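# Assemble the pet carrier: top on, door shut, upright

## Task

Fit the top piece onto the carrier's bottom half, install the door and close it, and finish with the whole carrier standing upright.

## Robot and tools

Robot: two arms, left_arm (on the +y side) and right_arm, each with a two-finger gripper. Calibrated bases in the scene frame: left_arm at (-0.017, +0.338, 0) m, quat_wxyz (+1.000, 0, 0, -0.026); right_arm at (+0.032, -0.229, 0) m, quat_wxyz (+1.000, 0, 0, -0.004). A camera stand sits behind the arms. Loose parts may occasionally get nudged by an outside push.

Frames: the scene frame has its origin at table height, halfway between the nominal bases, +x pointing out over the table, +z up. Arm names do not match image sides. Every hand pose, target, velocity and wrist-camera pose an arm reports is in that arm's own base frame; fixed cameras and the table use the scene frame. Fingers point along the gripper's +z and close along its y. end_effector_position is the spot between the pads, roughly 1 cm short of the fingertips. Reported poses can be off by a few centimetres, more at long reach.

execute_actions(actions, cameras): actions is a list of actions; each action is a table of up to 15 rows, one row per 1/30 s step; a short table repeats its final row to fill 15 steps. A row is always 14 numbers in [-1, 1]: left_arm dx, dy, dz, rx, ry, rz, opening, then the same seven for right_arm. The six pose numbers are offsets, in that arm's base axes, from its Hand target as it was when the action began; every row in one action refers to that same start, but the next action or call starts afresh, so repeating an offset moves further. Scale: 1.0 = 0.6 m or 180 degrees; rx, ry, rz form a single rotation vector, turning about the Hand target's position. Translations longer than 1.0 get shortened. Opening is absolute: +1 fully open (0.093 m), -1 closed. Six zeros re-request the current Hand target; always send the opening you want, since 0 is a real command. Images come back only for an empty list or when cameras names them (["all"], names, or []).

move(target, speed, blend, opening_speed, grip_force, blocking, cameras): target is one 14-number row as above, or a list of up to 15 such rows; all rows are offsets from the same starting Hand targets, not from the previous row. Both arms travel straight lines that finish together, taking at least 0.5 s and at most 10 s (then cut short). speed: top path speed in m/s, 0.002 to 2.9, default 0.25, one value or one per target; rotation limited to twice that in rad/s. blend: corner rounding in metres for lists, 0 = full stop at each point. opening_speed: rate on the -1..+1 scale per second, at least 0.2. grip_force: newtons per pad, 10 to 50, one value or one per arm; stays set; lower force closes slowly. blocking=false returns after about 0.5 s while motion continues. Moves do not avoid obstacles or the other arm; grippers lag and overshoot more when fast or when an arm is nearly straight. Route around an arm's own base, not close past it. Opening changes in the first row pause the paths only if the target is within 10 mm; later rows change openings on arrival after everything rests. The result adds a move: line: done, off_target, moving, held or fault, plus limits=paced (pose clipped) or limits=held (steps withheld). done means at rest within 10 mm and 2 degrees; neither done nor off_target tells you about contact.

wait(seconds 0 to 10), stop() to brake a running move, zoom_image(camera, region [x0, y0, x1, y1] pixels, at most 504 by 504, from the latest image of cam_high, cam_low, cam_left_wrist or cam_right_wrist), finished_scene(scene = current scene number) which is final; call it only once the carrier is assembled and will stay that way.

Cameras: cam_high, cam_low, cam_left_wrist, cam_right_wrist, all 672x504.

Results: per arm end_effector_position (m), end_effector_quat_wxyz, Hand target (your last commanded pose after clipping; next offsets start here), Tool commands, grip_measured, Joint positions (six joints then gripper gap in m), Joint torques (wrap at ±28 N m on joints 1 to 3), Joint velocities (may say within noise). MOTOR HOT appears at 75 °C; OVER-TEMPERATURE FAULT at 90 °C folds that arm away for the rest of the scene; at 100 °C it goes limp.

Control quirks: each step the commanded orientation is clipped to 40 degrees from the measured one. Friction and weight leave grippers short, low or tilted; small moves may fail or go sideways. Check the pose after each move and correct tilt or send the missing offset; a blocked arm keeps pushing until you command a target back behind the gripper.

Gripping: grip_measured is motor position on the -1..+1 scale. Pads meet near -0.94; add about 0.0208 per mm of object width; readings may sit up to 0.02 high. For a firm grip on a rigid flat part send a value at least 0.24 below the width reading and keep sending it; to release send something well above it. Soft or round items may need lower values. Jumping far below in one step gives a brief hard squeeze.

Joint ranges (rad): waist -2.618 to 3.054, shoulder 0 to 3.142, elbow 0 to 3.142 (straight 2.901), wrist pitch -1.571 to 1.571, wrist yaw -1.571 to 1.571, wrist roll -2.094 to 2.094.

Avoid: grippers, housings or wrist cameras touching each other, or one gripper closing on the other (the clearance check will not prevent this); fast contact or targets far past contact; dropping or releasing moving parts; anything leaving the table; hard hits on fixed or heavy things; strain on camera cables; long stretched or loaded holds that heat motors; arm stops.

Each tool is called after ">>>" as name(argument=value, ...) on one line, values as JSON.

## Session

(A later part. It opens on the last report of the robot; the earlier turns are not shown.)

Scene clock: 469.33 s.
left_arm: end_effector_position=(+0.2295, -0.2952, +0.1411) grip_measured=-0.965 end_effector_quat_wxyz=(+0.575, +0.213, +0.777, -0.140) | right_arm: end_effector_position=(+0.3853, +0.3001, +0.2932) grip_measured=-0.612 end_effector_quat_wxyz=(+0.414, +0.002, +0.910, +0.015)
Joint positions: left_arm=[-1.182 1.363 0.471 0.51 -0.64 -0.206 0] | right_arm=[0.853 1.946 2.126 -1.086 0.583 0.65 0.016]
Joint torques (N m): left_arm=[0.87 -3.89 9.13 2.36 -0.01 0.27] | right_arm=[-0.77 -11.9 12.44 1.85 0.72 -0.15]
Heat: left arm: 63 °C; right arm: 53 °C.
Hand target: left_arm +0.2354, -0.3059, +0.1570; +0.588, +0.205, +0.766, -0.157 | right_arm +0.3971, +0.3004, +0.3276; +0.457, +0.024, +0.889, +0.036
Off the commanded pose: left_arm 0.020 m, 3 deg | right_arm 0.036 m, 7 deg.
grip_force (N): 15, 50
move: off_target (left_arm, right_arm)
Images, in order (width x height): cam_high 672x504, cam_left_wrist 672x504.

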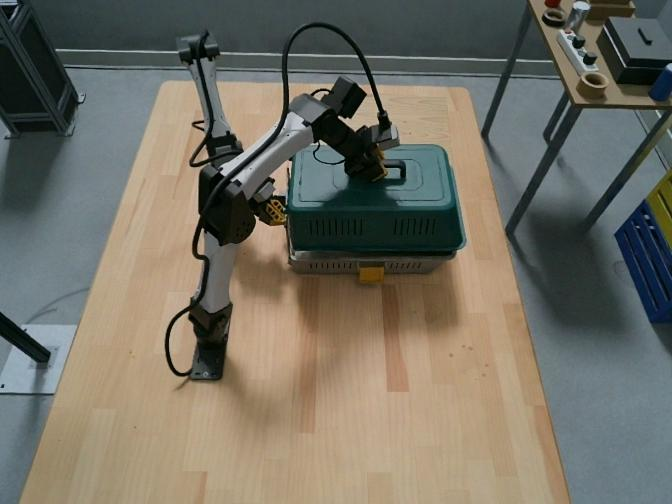

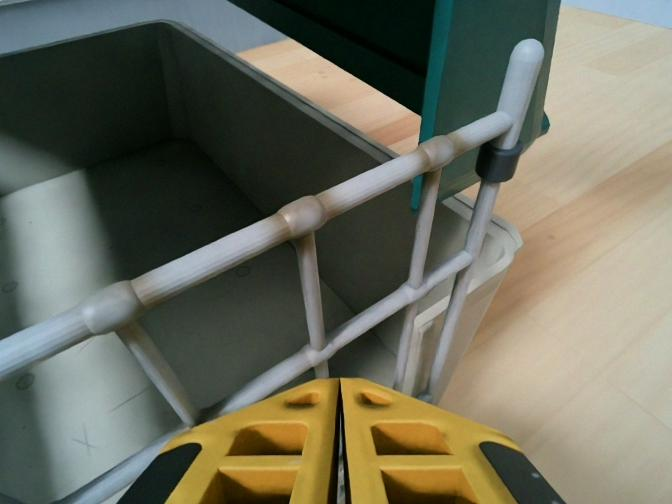

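>>> move(target=[0.0,0,0,0,0,0,-1,-0.0135,-0.006,-0.06,0.0,0.01,0,-1], speed=0.05, cameras=["cam_left_wrist","cam_high","cam_low"])

>>> zoom_image(camera="cam_high", region=[270, 195, 310, 275])

>>> zoom_image(camera="cam_left_wrist", region=[390, 0, 630, 220])

>>> zoom_image(camera="cam_low", region=[220, 120, 320, 220])

>>> zoom_image(camera="cam_low", region=[400, 150, 540, 290])

Scene clock: 480.43 s.
left_arm: end_effector_position=(+0.2294, -0.2953, +0.1411) grip_measured=-0.974 end_effector_quat_wxyz=(+0.575, +0.213, +0.777, -0.140) | right_arm: end_effector_position=(+0.3823, +0.2989, +0.2532) grip_measured=-0.612 end_effector_quat_wxyz=(+0.394, -0.004, +0.919, +0.002)
Joint positions: left_arm=[-1.182 1.363 0.471 0.51 -0.639 -0.206 0] | right_arm=[0.853 1.919 1.953 -0.994 0.572 0.659 0.016]
Joint torques (N m): left_arm=[0.73 -3.89 9.18 2.41 0 0.27] | right_arm=[-0.51 -16.55 7.66 2 0.67 0.01]
Heat: left arm: 63 °C; right arm: 54 °C.
Hand target: left_arm +0.2354, -0.3059, +0.1570; +0.588, +0.205, +0.766, -0.157 | right_arm +0.3890, +0.2968, +0.2915; +0.443, +0.024, +0.896, +0.036
Off the commanded pose: left_arm 0.020 m, 3 deg | right_arm 0.039 m, 8 deg.
grip_force (N): 15, 50
move: off_target (left_arm, right_arm)
Images, in order (width x height): cam_high 672x504, cam_low 672x504, cam_left_wrist 672x504.

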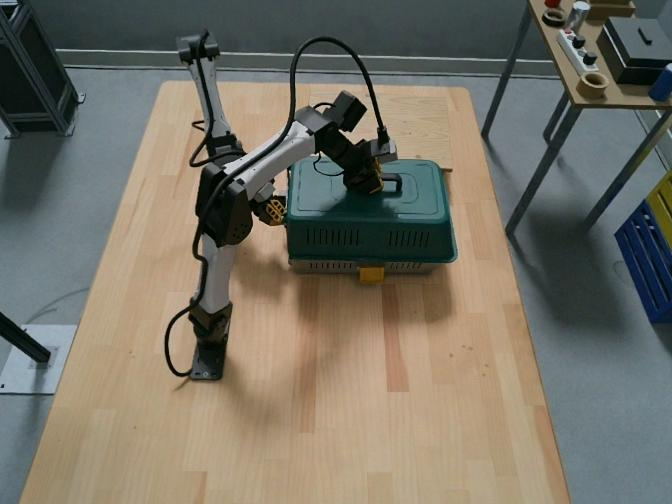

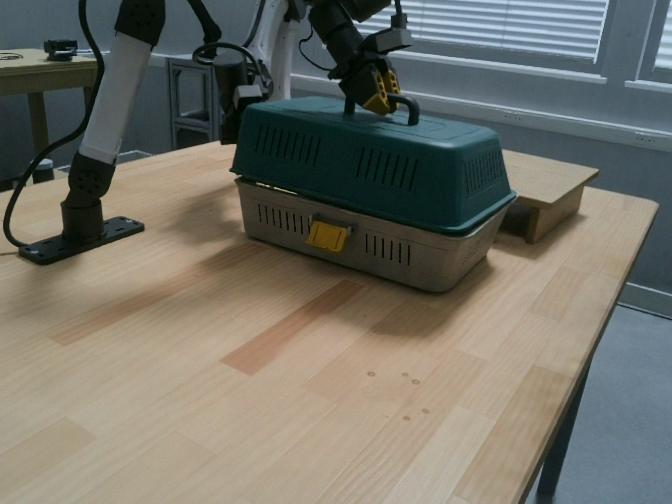

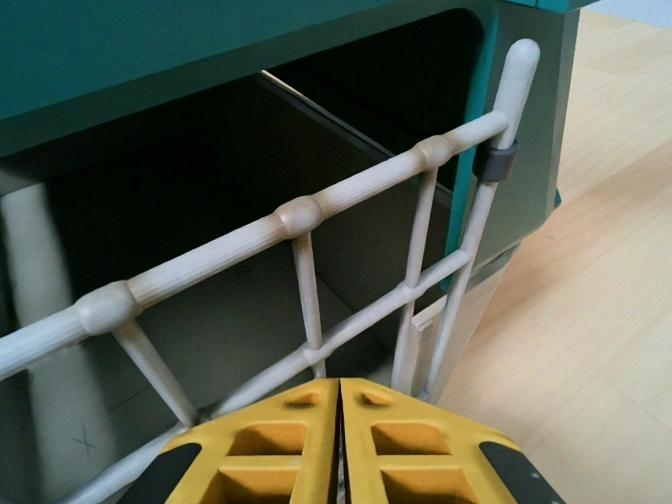

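Scaled by 6.300 from the camera's 672x504 image, which has a finer 960x720 frame.

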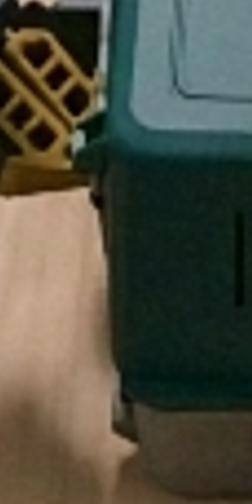

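Scaled by 2.100 from the camera's 672x504 image, which has a finer 960x720 frame.

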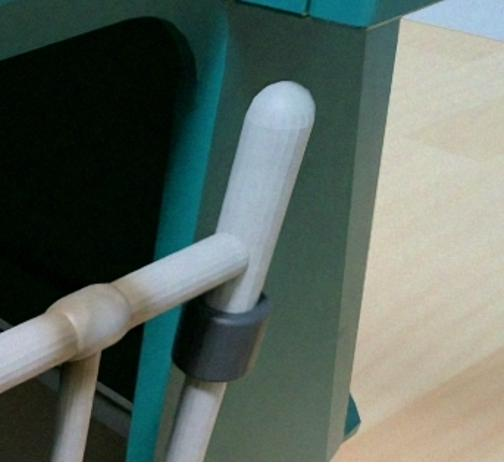

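Scaled by 5.040 from the camera's 672x504 image, which has a finer 960x720 frame.

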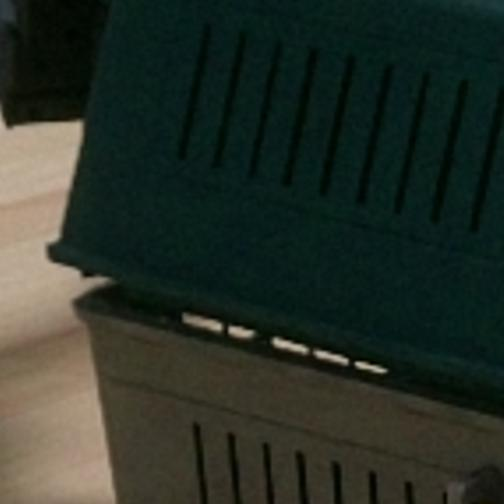

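Scaled by 3.600 from the camera's 672x504 image, which has a finer 960x720 frame.

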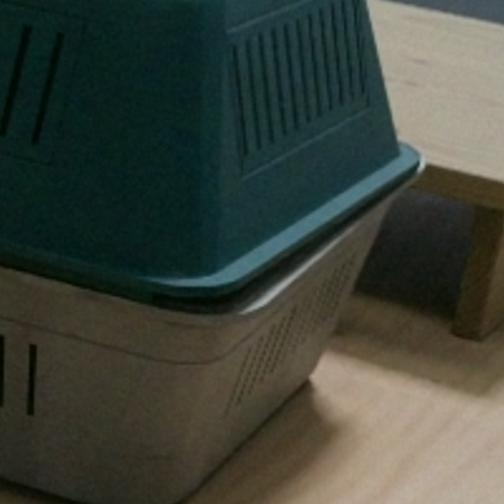

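>>> move(target=[0.006,0.0,0,0,0,0,-1,0.011,-0.0,0.003,0.0,0.0,0,-1], speed=0.05, cameras=["cam_left_wrist","cam_high","cam_low"])

>>> zoom_image(camera="cam_high", region=[270, 195, 310, 275])

>>> zoom_image(camera="cam_left_wrist", region=[390, 0, 630, 220])

>>> zoom_image(camera="cam_low", region=[220, 120, 320, 220])

>>> zoom_image(camera="cam_low", region=[400, 150, 540, 290])

Scene clock: 485.40 s.
left_arm: end_effector_position=(+0.2326, -0.2953, +0.1409) grip_measured=-0.974 end_effector_quat_wxyz=(+0.575, +0.213, +0.777, -0.140) | right_arm: end_effector_position=(+0.3842, +0.2967, +0.2535) grip_measured=-0.612 end_effector_quat_wxyz=(+0.394, -0.002, +0.919, +0.003)
Joint positions: left_arm=[-1.17 1.369 0.475 0.514 -0.628 -0.201 0] | right_arm=[0.845 1.918 1.953 -0.992 0.566 0.658 0.016]
Joint torques (N m): left_arm=[0.69 -3.88 9.02 2.4 -0.02 0.3] | right_arm=[-0.95 -14.9 10.09 1.97 0.66 -0.1]
Heat: left arm: 63 °C; right arm: 54 °C.
Hand target: left_arm +0.2390, -0.3059, +0.1569; +0.588, +0.205, +0.766, -0.157 | right_arm +0.3956, +0.2967, +0.2934; +0.443, +0.024, +0.896, +0.036
Off the commanded pose: left_arm 0.020 m, 3 deg | right_arm 0.041 m, 8 deg.
grip_force (N): 15, 50
move: off_target (left_arm, right_arm)
Images, in order (width x height): cam_high 672x504, cam_low 672x504, cam_left_wrist 672x504.

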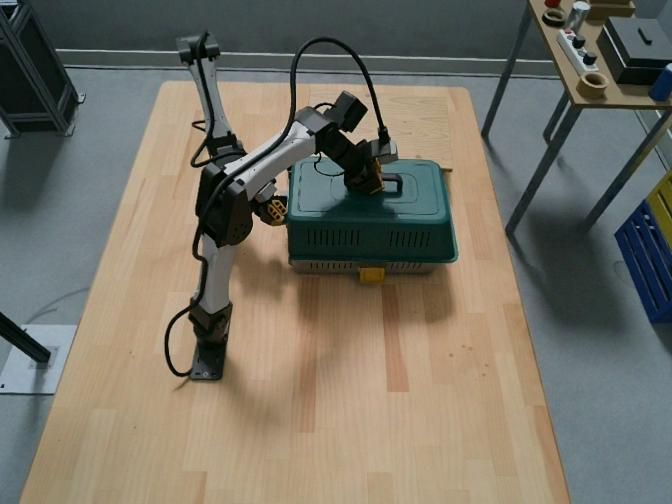

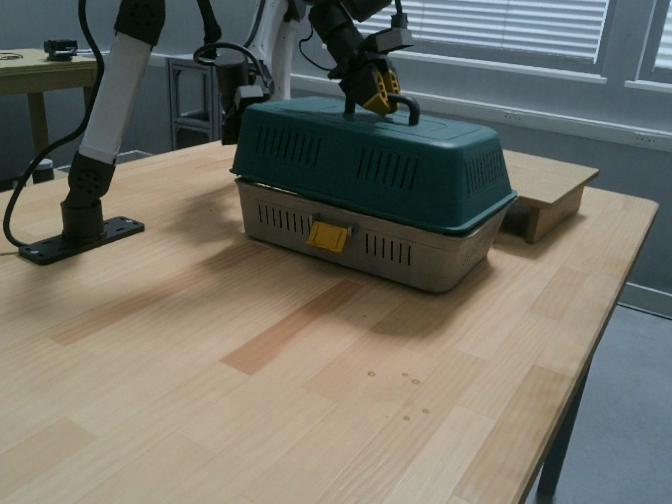

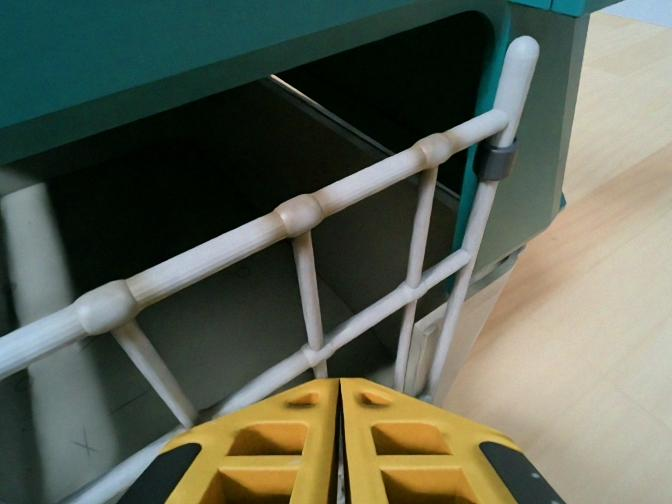

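Scaled by 6.300 from the camera's 672x504 image, which has a finer 960x720 frame.

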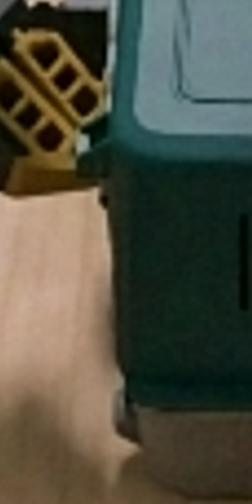

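Scaled by 2.100 from the camera's 672x504 image, which has a finer 960x720 frame.

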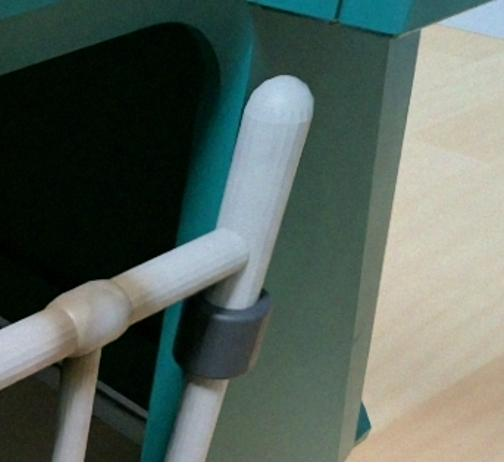

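Scaled by 5.040 from the camera's 672x504 image, which has a finer 960x720 frame.

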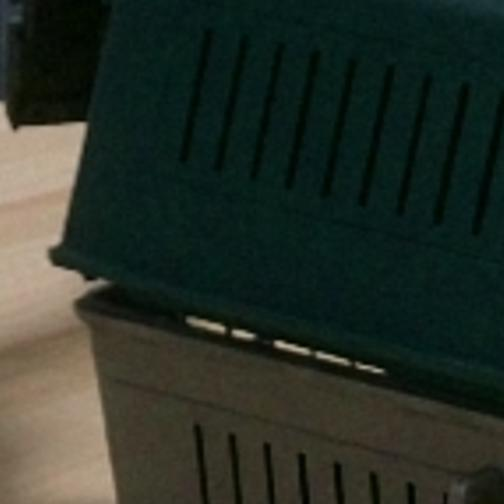

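Scaled by 3.600 from the camera's 672x504 image, which has a finer 960x720 frame.

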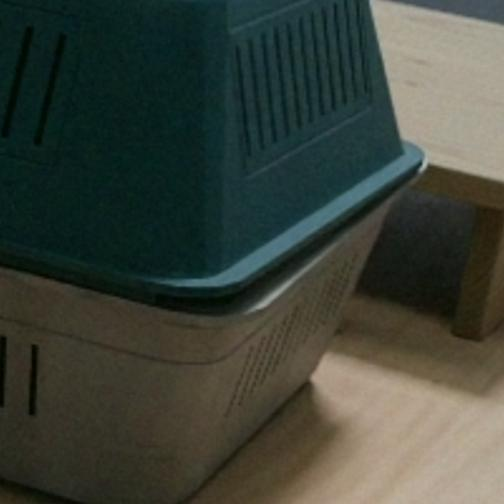

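>>> move(target=[0.0,0.0,0,0,0,0,-1,0.01,0,0.05,0.0,0.0,0,-1], speed=0.08)

>>> move(target=[-0.1,0.07,0.02,0.042,0.072,0,-1,0,0,0,0.0,0.0,0,-1], speed=0.1, cameras=["all"])

Scene clock: 494.17 s.
left_arm: end_effector_position=(+0.2332, -0.2950, +0.1410) grip_measured=-0.974 end_effector_quat_wxyz=(+0.575, +0.213, +0.777, -0.140) | right_arm: end_effector_position=(+0.3920, +0.2954, +0.2904) grip_measured=-0.612 end_effector_quat_wxyz=(+0.403, +0.006, +0.915, +0.011)
Joint positions: left_arm=[-1.168 1.369 0.475 0.515 -0.627 -0.201 0] | right_arm=[0.83 1.975 2.173 -1.123 0.563 0.65 0.016]
Joint torques (N m): left_arm=[0.51 -3.95 9.07 2.39 0 0.29] | right_arm=[-0.59 -12.59 11.77 1.82 0.59 -0.14]
Heat: left arm: 65 °C; right arm: 54 °C.
Hand target: left_arm +0.2389, -0.3059, +0.1569; +0.588, +0.205, +0.766, -0.157 | right_arm +0.4015, +0.2968, +0.3233; +0.443, +0.024, +0.896, +0.036
Off the commanded pose: left_arm 0.020 m, 3 deg | right_arm 0.034 m, 6 deg.
grip_force (N): 15, 50
move: off_target (left_arm, right_arm)

Scene clock: 496.33 s.
left_arm: end_effector_position=(+0.1770, -0.2581, +0.1471) grip_measured=-0.974 end_effector_quat_wxyz=(+0.466, +0.246, +0.843, -0.107) | right_arm: end_effector_position=(+0.3920, +0.2954, +0.2903) grip_measured=-0.612 end_effector_quat_wxyz=(+0.403, +0.006, +0.915, +0.011)
Joint positions: left_arm=[-1.295 1.084 0.609 -0.265 -0.636 -0.439 0] | right_arm=[0.83 1.975 2.173 -1.123 0.563 0.65 0.016]
Joint torques (N m): left_arm=[-0.42 -4.86 9.89 1.78 -0.47 -0.04] | right_arm=[-0.58 -12.62 11.75 1.81 0.59 -0.13]
Heat: left arm: 65 °C; right arm: 54 °C.
Hand target: left_arm +0.1790, -0.2639, +0.1689; +0.483, +0.224, +0.836, -0.129 | right_arm +0.4015, +0.2968, +0.3233; +0.443, +0.024, +0.896, +0.036
Off the commanded pose: left_arm 0.023 m, 4 deg | right_arm 0.034 m, 6 deg.
grip_force (N): 15, 50
move: off_target (left_arm, right_arm)

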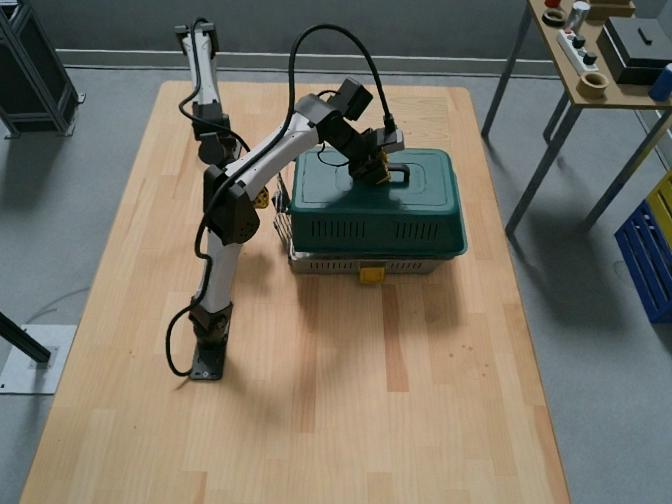

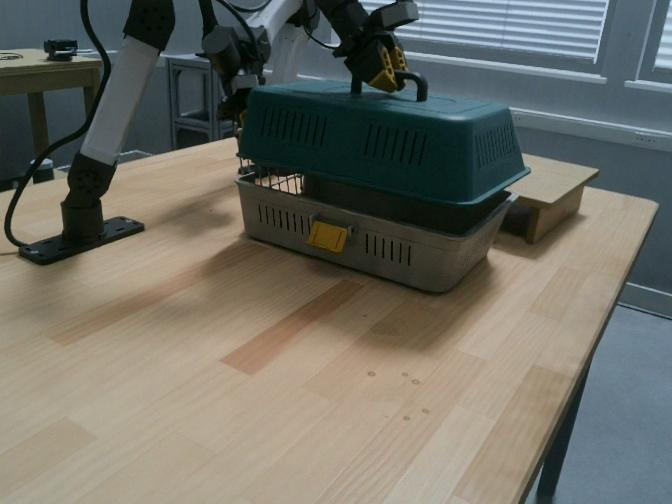

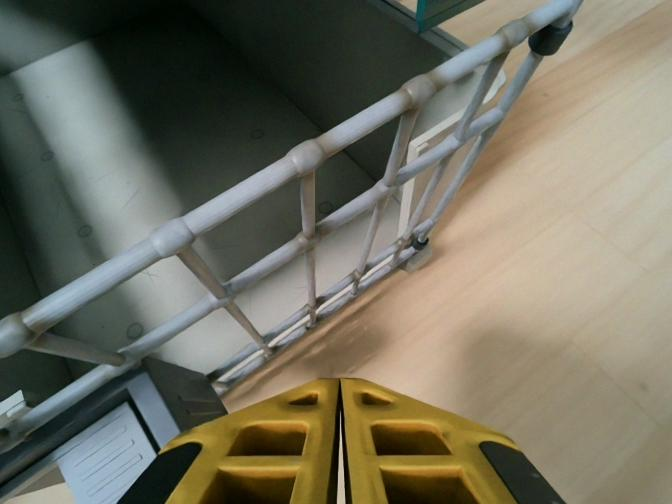

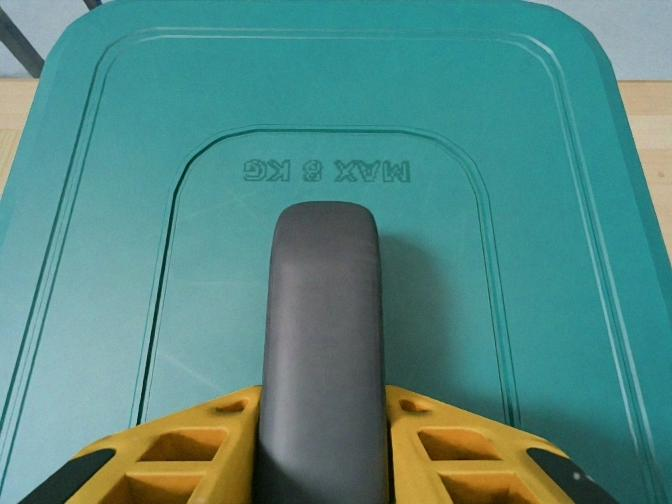

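>>> move(target=[-0.05,0.06,0.11,-0.055,-0.08,-0.04,-1,0,0,0,0.0,0.0,0,-1], speed=0.1, cameras=["cam_left_wrist","cam_high"])

Scene clock: 501.83 s.
left_arm: end_effector_position=(+0.1486, -0.2277, +0.2298) grip_measured=-0.974 end_effector_quat_wxyz=(+0.583, +0.254, +0.746, -0.197) | right_arm: end_effector_position=(+0.3920, +0.2954, +0.2903) grip_measured=-0.612 end_effector_quat_wxyz=(+0.403, +0.006, +0.915, +0.011)
Joint positions: left_arm=[-1.424 0.643 0.496 -0.189 -0.741 -0.228 0] | right_arm=[0.83 1.975 2.173 -1.123 0.563 0.65 0.016]
Joint torques (N m): left_arm=[-0.38 -0.8 6.86 2.35 -0.32 0.28] | right_arm=[-0.61 -12.62 11.74 1.82 0.59 -0.13]
Heat: left arm: 66 °C; right arm: 56 °C.
Hand target: left_arm +0.1490, -0.2279, +0.2348; +0.593, +0.248, +0.740, -0.201 | right_arm +0.4015, +0.2968, +0.3233; +0.443, +0.024, +0.896, +0.036
Off the commanded pose: left_arm 0.005 m, 2 deg | right_arm 0.034 m, 6 deg.
grip_force (N): 15, 50
move: off_target (right_arm)
Images, in order (width x height): cam_high 672x504, cam_left_wrist 672x504.

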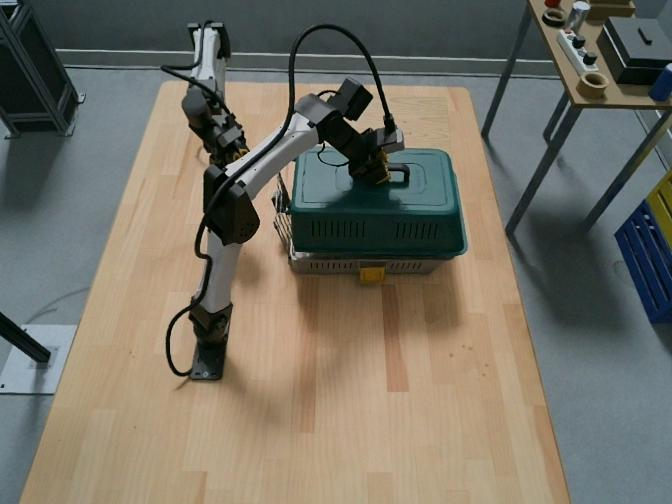

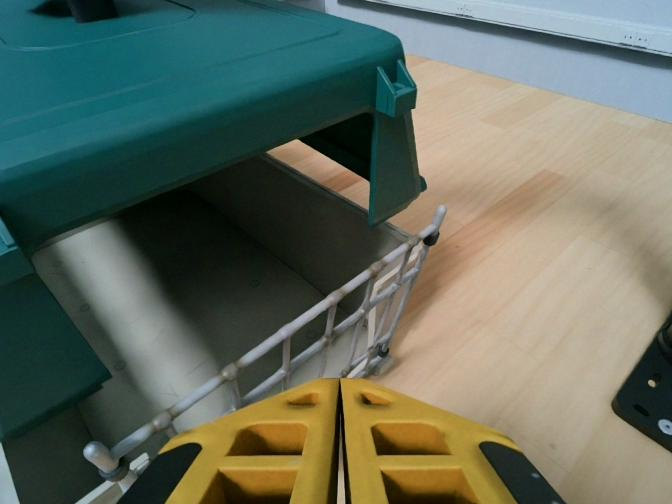

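Excellent view.

>>> zoom_image(camera="cam_left_wrist", region=[340, 40, 480, 240])

>>> zoom_image(camera="cam_left_wrist", region=[0, 180, 200, 504])

Scaled by 2.520 from the camera's 672x504 image, which has a finer 960x720 frame.

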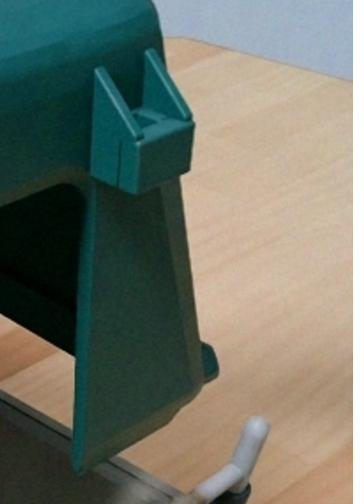

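Scaled by 1.556 from the camera's 672x504 image, which has a finer 960x720 frame.

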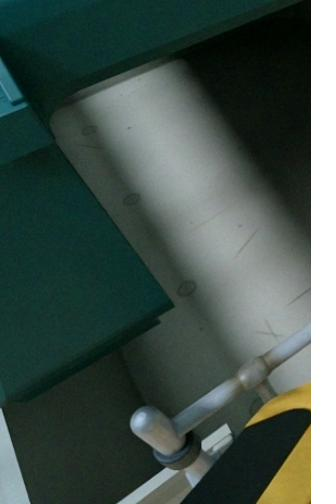

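>>> move(target=[[0.013,-0.097,-0.12,0.009,0.011,0.04,-1,0,0.01,-0.02,0,0,0,-1],[0.14,-0.13,-0.13,0.009,0.011,0.04,-1,-0.008,0.012,-0.04,0,0,0,-1]], speed=[0.1,0.04], blend=[0.01,0], cameras=["cam_left_wrist","cam_high","cam_low"])

>>> zoom_image(camera="cam_high", region=[270, 195, 310, 275])

>>> zoom_image(camera="cam_left_wrist", region=[432, 0, 672, 220])

>>> zoom_image(camera="cam_low", region=[220, 120, 320, 220])

>>> zoom_image(camera="cam_low", region=[400, 150, 540, 290])

Scene clock: 521.63 s.
left_arm: end_effector_position=(+0.2279, -0.2948, +0.1411) grip_measured=-0.974 end_effector_quat_wxyz=(+0.575, +0.213, +0.778, -0.139) | right_arm: end_effector_position=(+0.3922, +0.3033, +0.2619) grip_measured=-0.612 end_effector_quat_wxyz=(+0.394, -0.002, +0.919, +0.004)
Joint positions: left_arm=[-1.189 1.358 0.471 0.501 -0.647 -0.209 0] | right_arm=[0.841 1.975 2.067 -1.046 0.563 0.652 0.016]
Joint torques (N m): left_arm=[0.5 -4 9.11 2.42 -0.02 0.28] | right_arm=[0.28 -16.47 7.71 2 0.72 0.06]
Heat: left arm: 63 °C; right arm: 58 °C.
Hand target: left_arm +0.2330, -0.3060, +0.1569; +0.588, +0.206, +0.767, -0.157 | right_arm +0.3967, +0.3040, +0.2994; +0.443, +0.024, +0.896, +0.036
Off the commanded pose: left_arm 0.020 m, 3 deg | right_arm 0.038 m, 8 deg.
grip_force (N): 15, 50
move: off_target (left_arm, right_arm)
Images, in order (width x height): cam_high 672x504, cam_low 672x504, cam_left_wrist 672x504.

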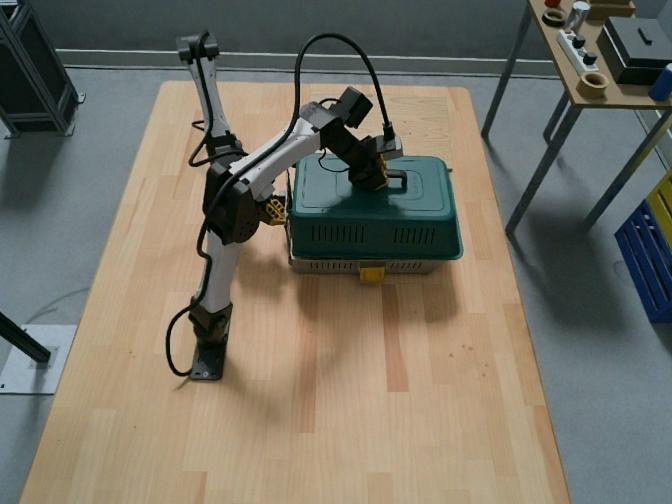

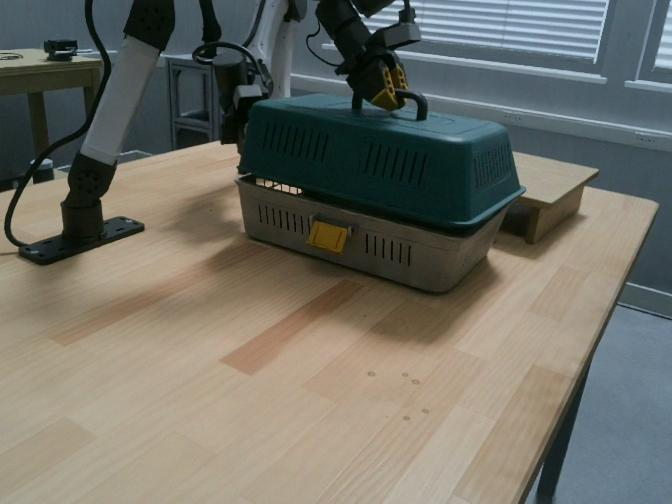

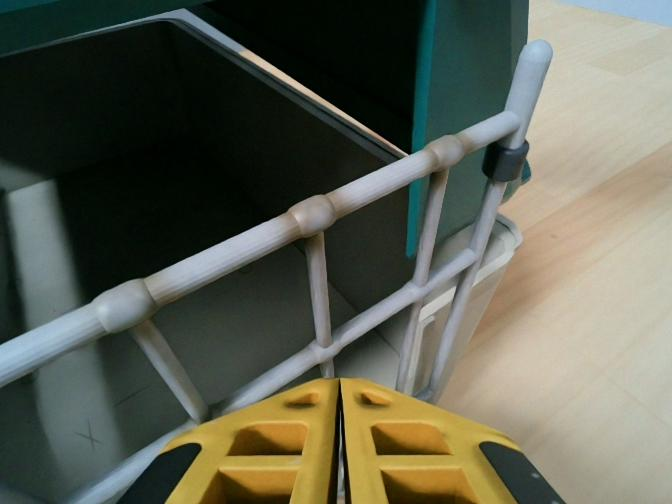

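Scaled by 6.300 from the camera's 672x504 image, which has a finer 960x720 frame.

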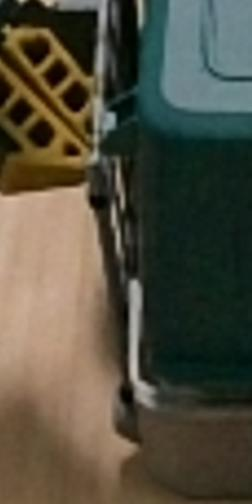

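Scaled by 2.100 from the camera's 672x504 image, which has a finer 960x720 frame.

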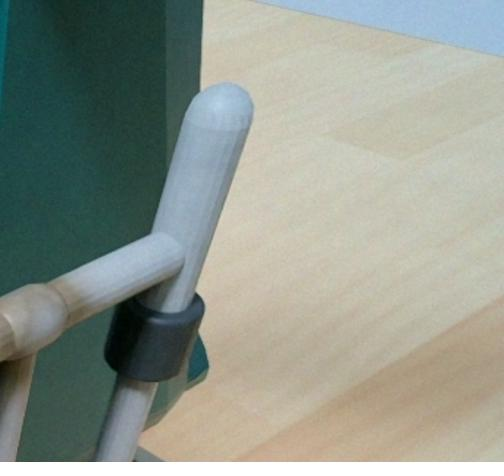

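Scaled by 5.040 from the camera's 672x504 image, which has a finer 960x720 frame.

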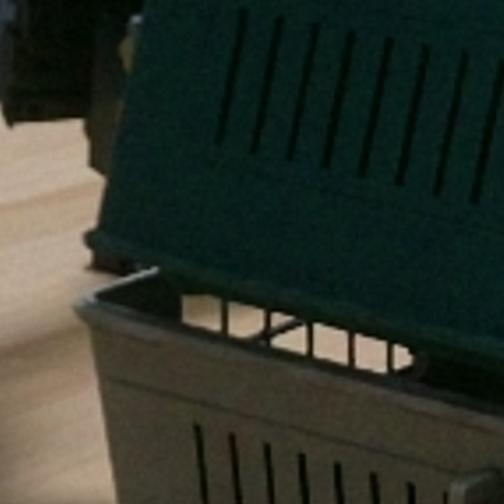

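Scaled by 3.600 from the camera's 672x504 image, which has a finer 960x720 frame.

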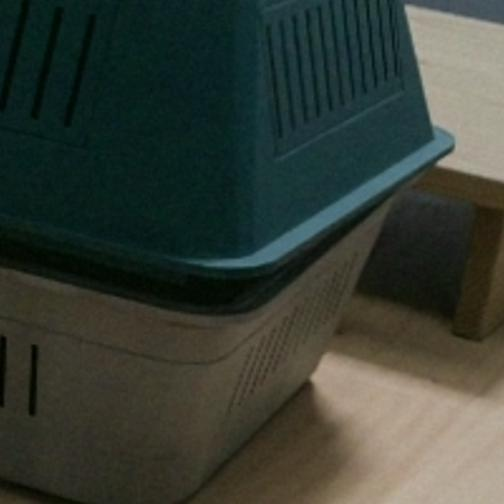

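>>> move(target=[0.009,0,0,0,0,0,-1,-0.019,0.0,-0.012,0,0,0,-1], speed=0.04, cameras=["cam_left_wrist","cam_high","cam_low"])

>>> zoom_image(camera="cam_high", region=[270, 195, 310, 275])

>>> zoom_image(camera="cam_left_wrist", region=[432, 0, 672, 220])

>>> zoom_image(camera="cam_low", region=[220, 120, 320, 220])

>>> zoom_image(camera="cam_low", region=[400, 150, 540, 290])

NO LINK: the link to the robot was lost, through no command of yours. Nothing of this call was sent. You have no control until a person gives it back. Your reply's later calls are not run. To wait, call execute_actions with no actions. The wait itself costs no score and uses none of the scene's actions.

NO LINK: the link to the robot is lost, so no picture can be shown. You have no control until a person gives it back. To wait, call execute_actions with no actions.

NO LINK: the link to the robot is lost, so no picture can be shown. You have no control until a person gives it back. To wait, call execute_actions with no actions.

NO LINK: the link to the robot is lost, so no picture can be shown. You have no control until a person gives it back. To wait, call execute_actions with no actions.

NO LINK: the link to the robot is lost, so no picture can be shown. You have no control until a person gives it back. To wait, call execute_actions with no actions.

>>> execute_actions(actions=[])

NO LINK, STILL. Call execute_actions again with no actions.

>>> execute_actions(actions=[])

NO LINK, STILL. Call execute_actions again with no actions.

>>> execute_actions(actions=[])

NO LINK, STILL. Call execute_actions again with no actions.

>>> execute_actions(actions=[])

>>> execute_actions(actions=[])

>>> execute_actions(actions=[])

Scene clock: 593.23 s.
left_arm: end_effector_position=(+0.2277, -0.2946, +0.1405) grip_measured=-0.974 end_effector_quat_wxyz=(+0.574, +0.214, +0.778, -0.138) | right_arm: end_effector_position=(+0.3904, +0.3031, +0.2568) grip_measured=-0.612 end_effector_quat_wxyz=(+0.385, -0.006, +0.923, +0.000)
Joint positions: left_arm=[-1.189 1.358 0.471 0.497 -0.647 -0.209 0] | right_arm=[0.841 1.981 2.067 -1.06 0.555 0.652 0.016]
Joint velocities: within noise
Joint torques (N m): left_arm=[0.12 -4.89 6.26 2.04 -0.15 0.15] | right_arm=[-0.24 -11.79 7.41 1.46 0.42 -0.07]
Heat: left arm: 59 °C; right arm: 53 °C.
Hand target: left_arm +0.2279, -0.2949, +0.1412; +0.575, +0.213, +0.778, -0.139 | right_arm +0.3922, +0.3033, +0.2619; +0.394, -0.002, +0.919, +0.004
Tool commands: left_gripper/opening=-1.0 right_gripper/opening=-1.0
CONTROL GIVEN BACK BY A PERSON. The link is back. The arms hold where they stopped. Where a move or wait says "fault", it means the lost link, not a fault of the arm. Commands run again from your next reply on.
grip_force (N): 15, 50

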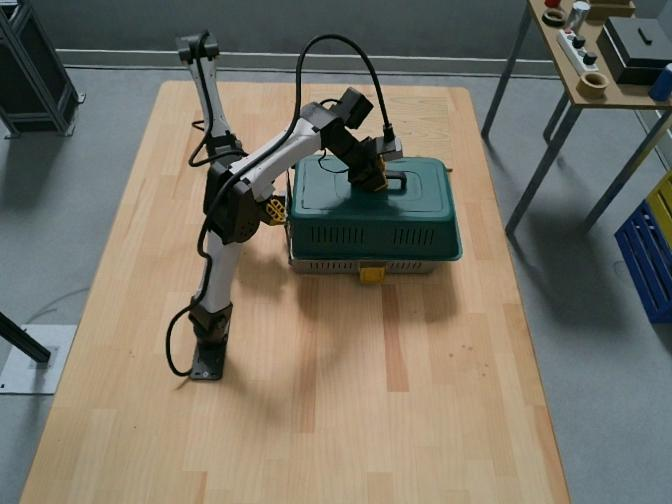

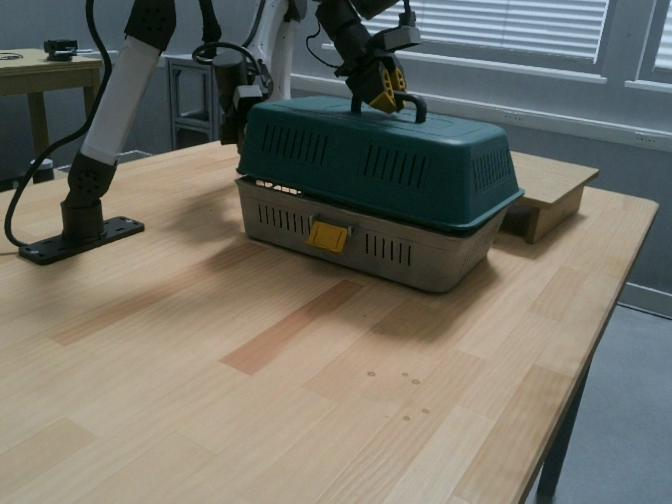

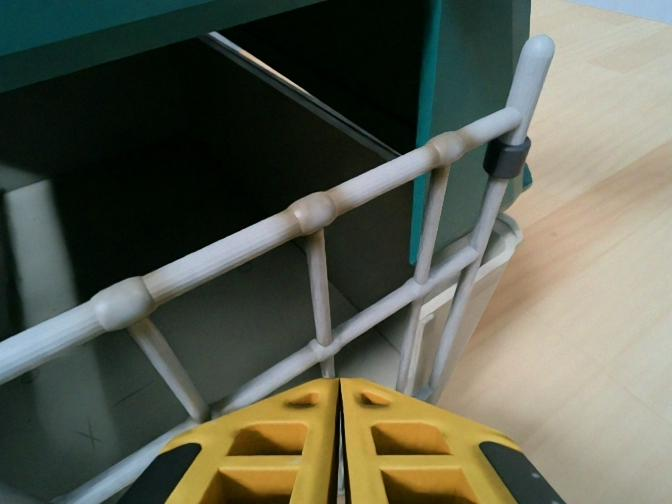

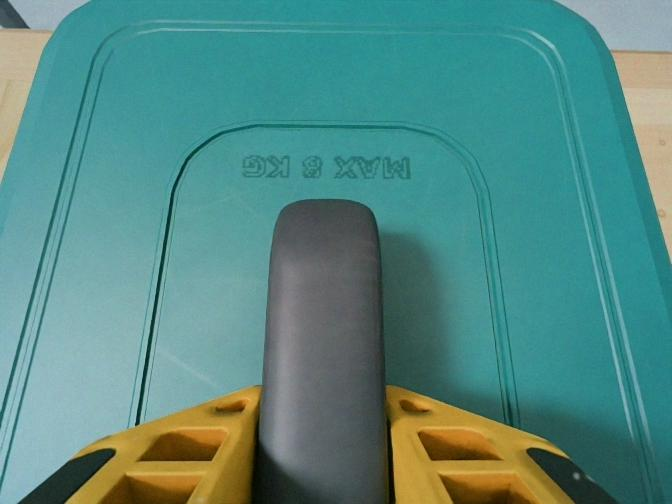

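not run: an earlier result of this reply reported a stop or a fault. Calls in your next reply go to the robot.

not run: an earlier result of this reply reported a stop or a fault. Calls in your next reply go to the robot.

>>> move(target=[0.0175,-0.0185,0.026,-0.004,-0.01,-0.008,-1,-0.0115,0.001,0.05,0.02,-0.034,0,-1], speed=0.04, cameras=["cam_left_wrist","cam_high","cam_low"])

>>> zoom_image(camera="cam_high", region=[270, 195, 310, 275])

>>> zoom_image(camera="cam_left_wrist", region=[432, 0, 672, 220])

>>> zoom_image(camera="cam_low", region=[220, 120, 320, 220])

>>> zoom_image(camera="cam_low", region=[400, 150, 540, 290])

Scene clock: 601.03 s.
left_arm: end_effector_position=(+0.2300, -0.2957, +0.1401) grip_measured=-0.974 end_effector_quat_wxyz=(+0.572, +0.232, +0.775, -0.135) | right_arm: end_effector_position=(+0.3870, +0.3051, +0.2538) grip_measured=-0.612 end_effector_quat_wxyz=(+0.401, -0.005, +0.916, +0.005)
Joint positions: left_arm=[-1.171 1.358 0.473 0.497 -0.613 -0.171 0] | right_arm=[0.855 1.94 1.974 -0.978 0.577 0.652 0.016]
Joint torques (N m): left_arm=[0.92 -3.52 9.63 2.36 -0.06 0.28] | right_arm=[0.69 -17.29 7.65 1.77 0.66 -0.07]
Heat: left arm: 59 °C; right arm: 53 °C.
Hand target: left_arm +0.2384, -0.3059, +0.1567; +0.587, +0.222, +0.765, -0.148 | right_arm +0.3852, +0.3039, +0.2918; +0.442, +0.010, +0.896, +0.032
Off the commanded pose: left_arm 0.021 m, 3 deg | right_arm 0.038 m, 6 deg.
CONTROL GIVEN BACK BY A PERSON, as an earlier result said. Commands run again.
grip_force (N): 15, 50
move: off_target (left_arm, right_arm)
Images, in order (width x height): cam_high 672x504, cam_low 672x504, cam_left_wrist 672x504.

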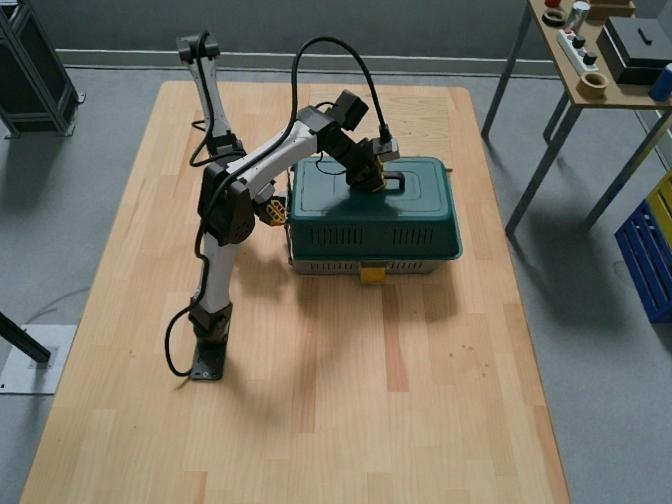

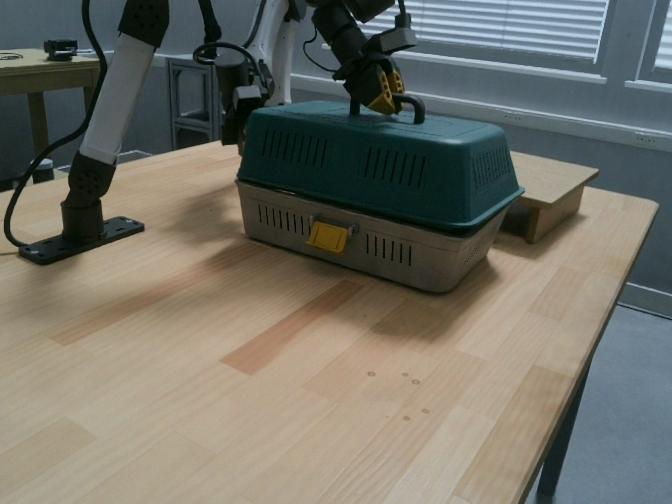

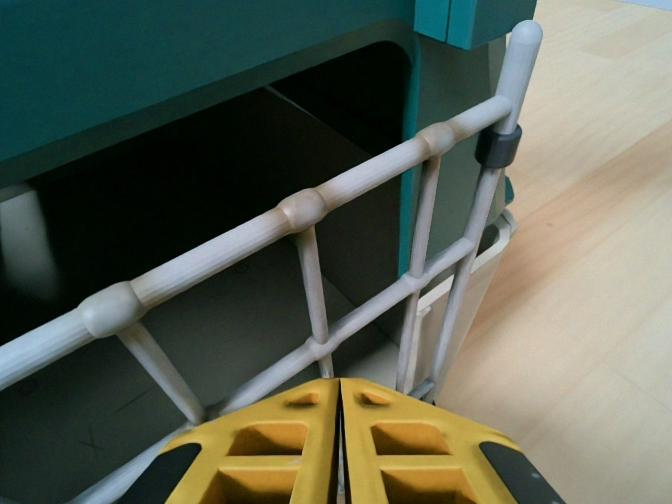

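Scaled by 6.300 from the camera's 672x504 image, which has a finer 960x720 frame.

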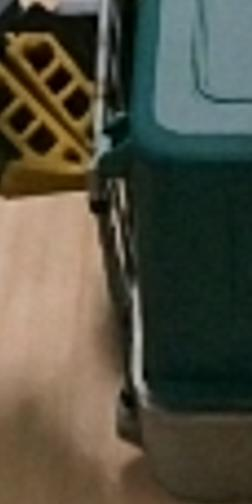

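Scaled by 2.100 from the camera's 672x504 image, which has a finer 960x720 frame.

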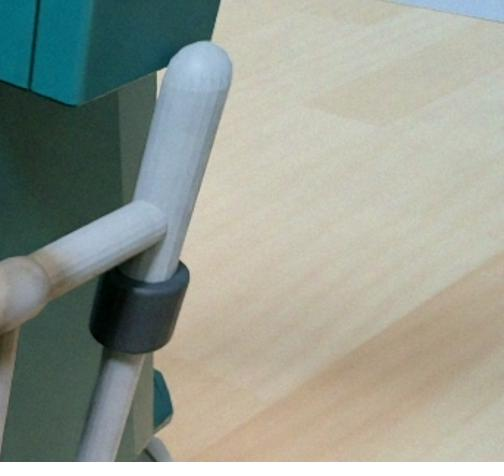

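Scaled by 5.040 from the camera's 672x504 image, which has a finer 960x720 frame.

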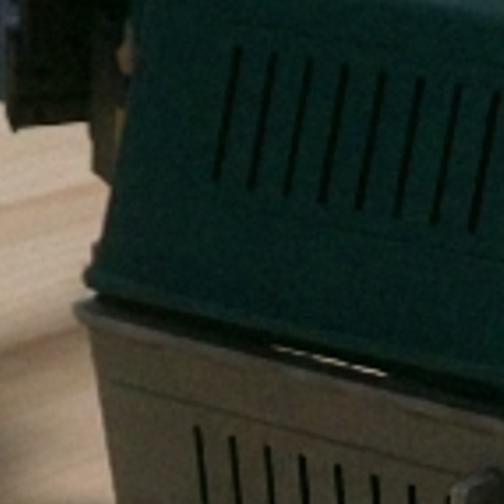

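Scaled by 3.600 from the camera's 672x504 image, which has a finer 960x720 frame.

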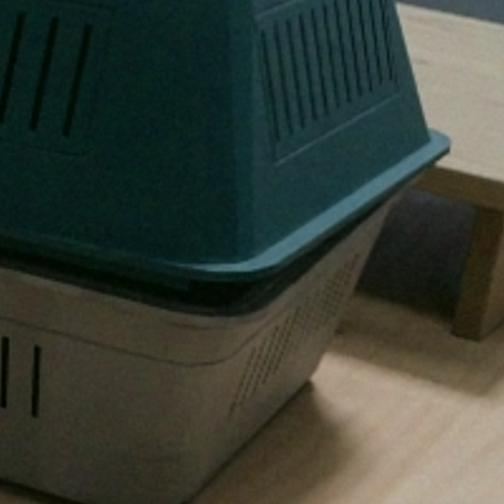

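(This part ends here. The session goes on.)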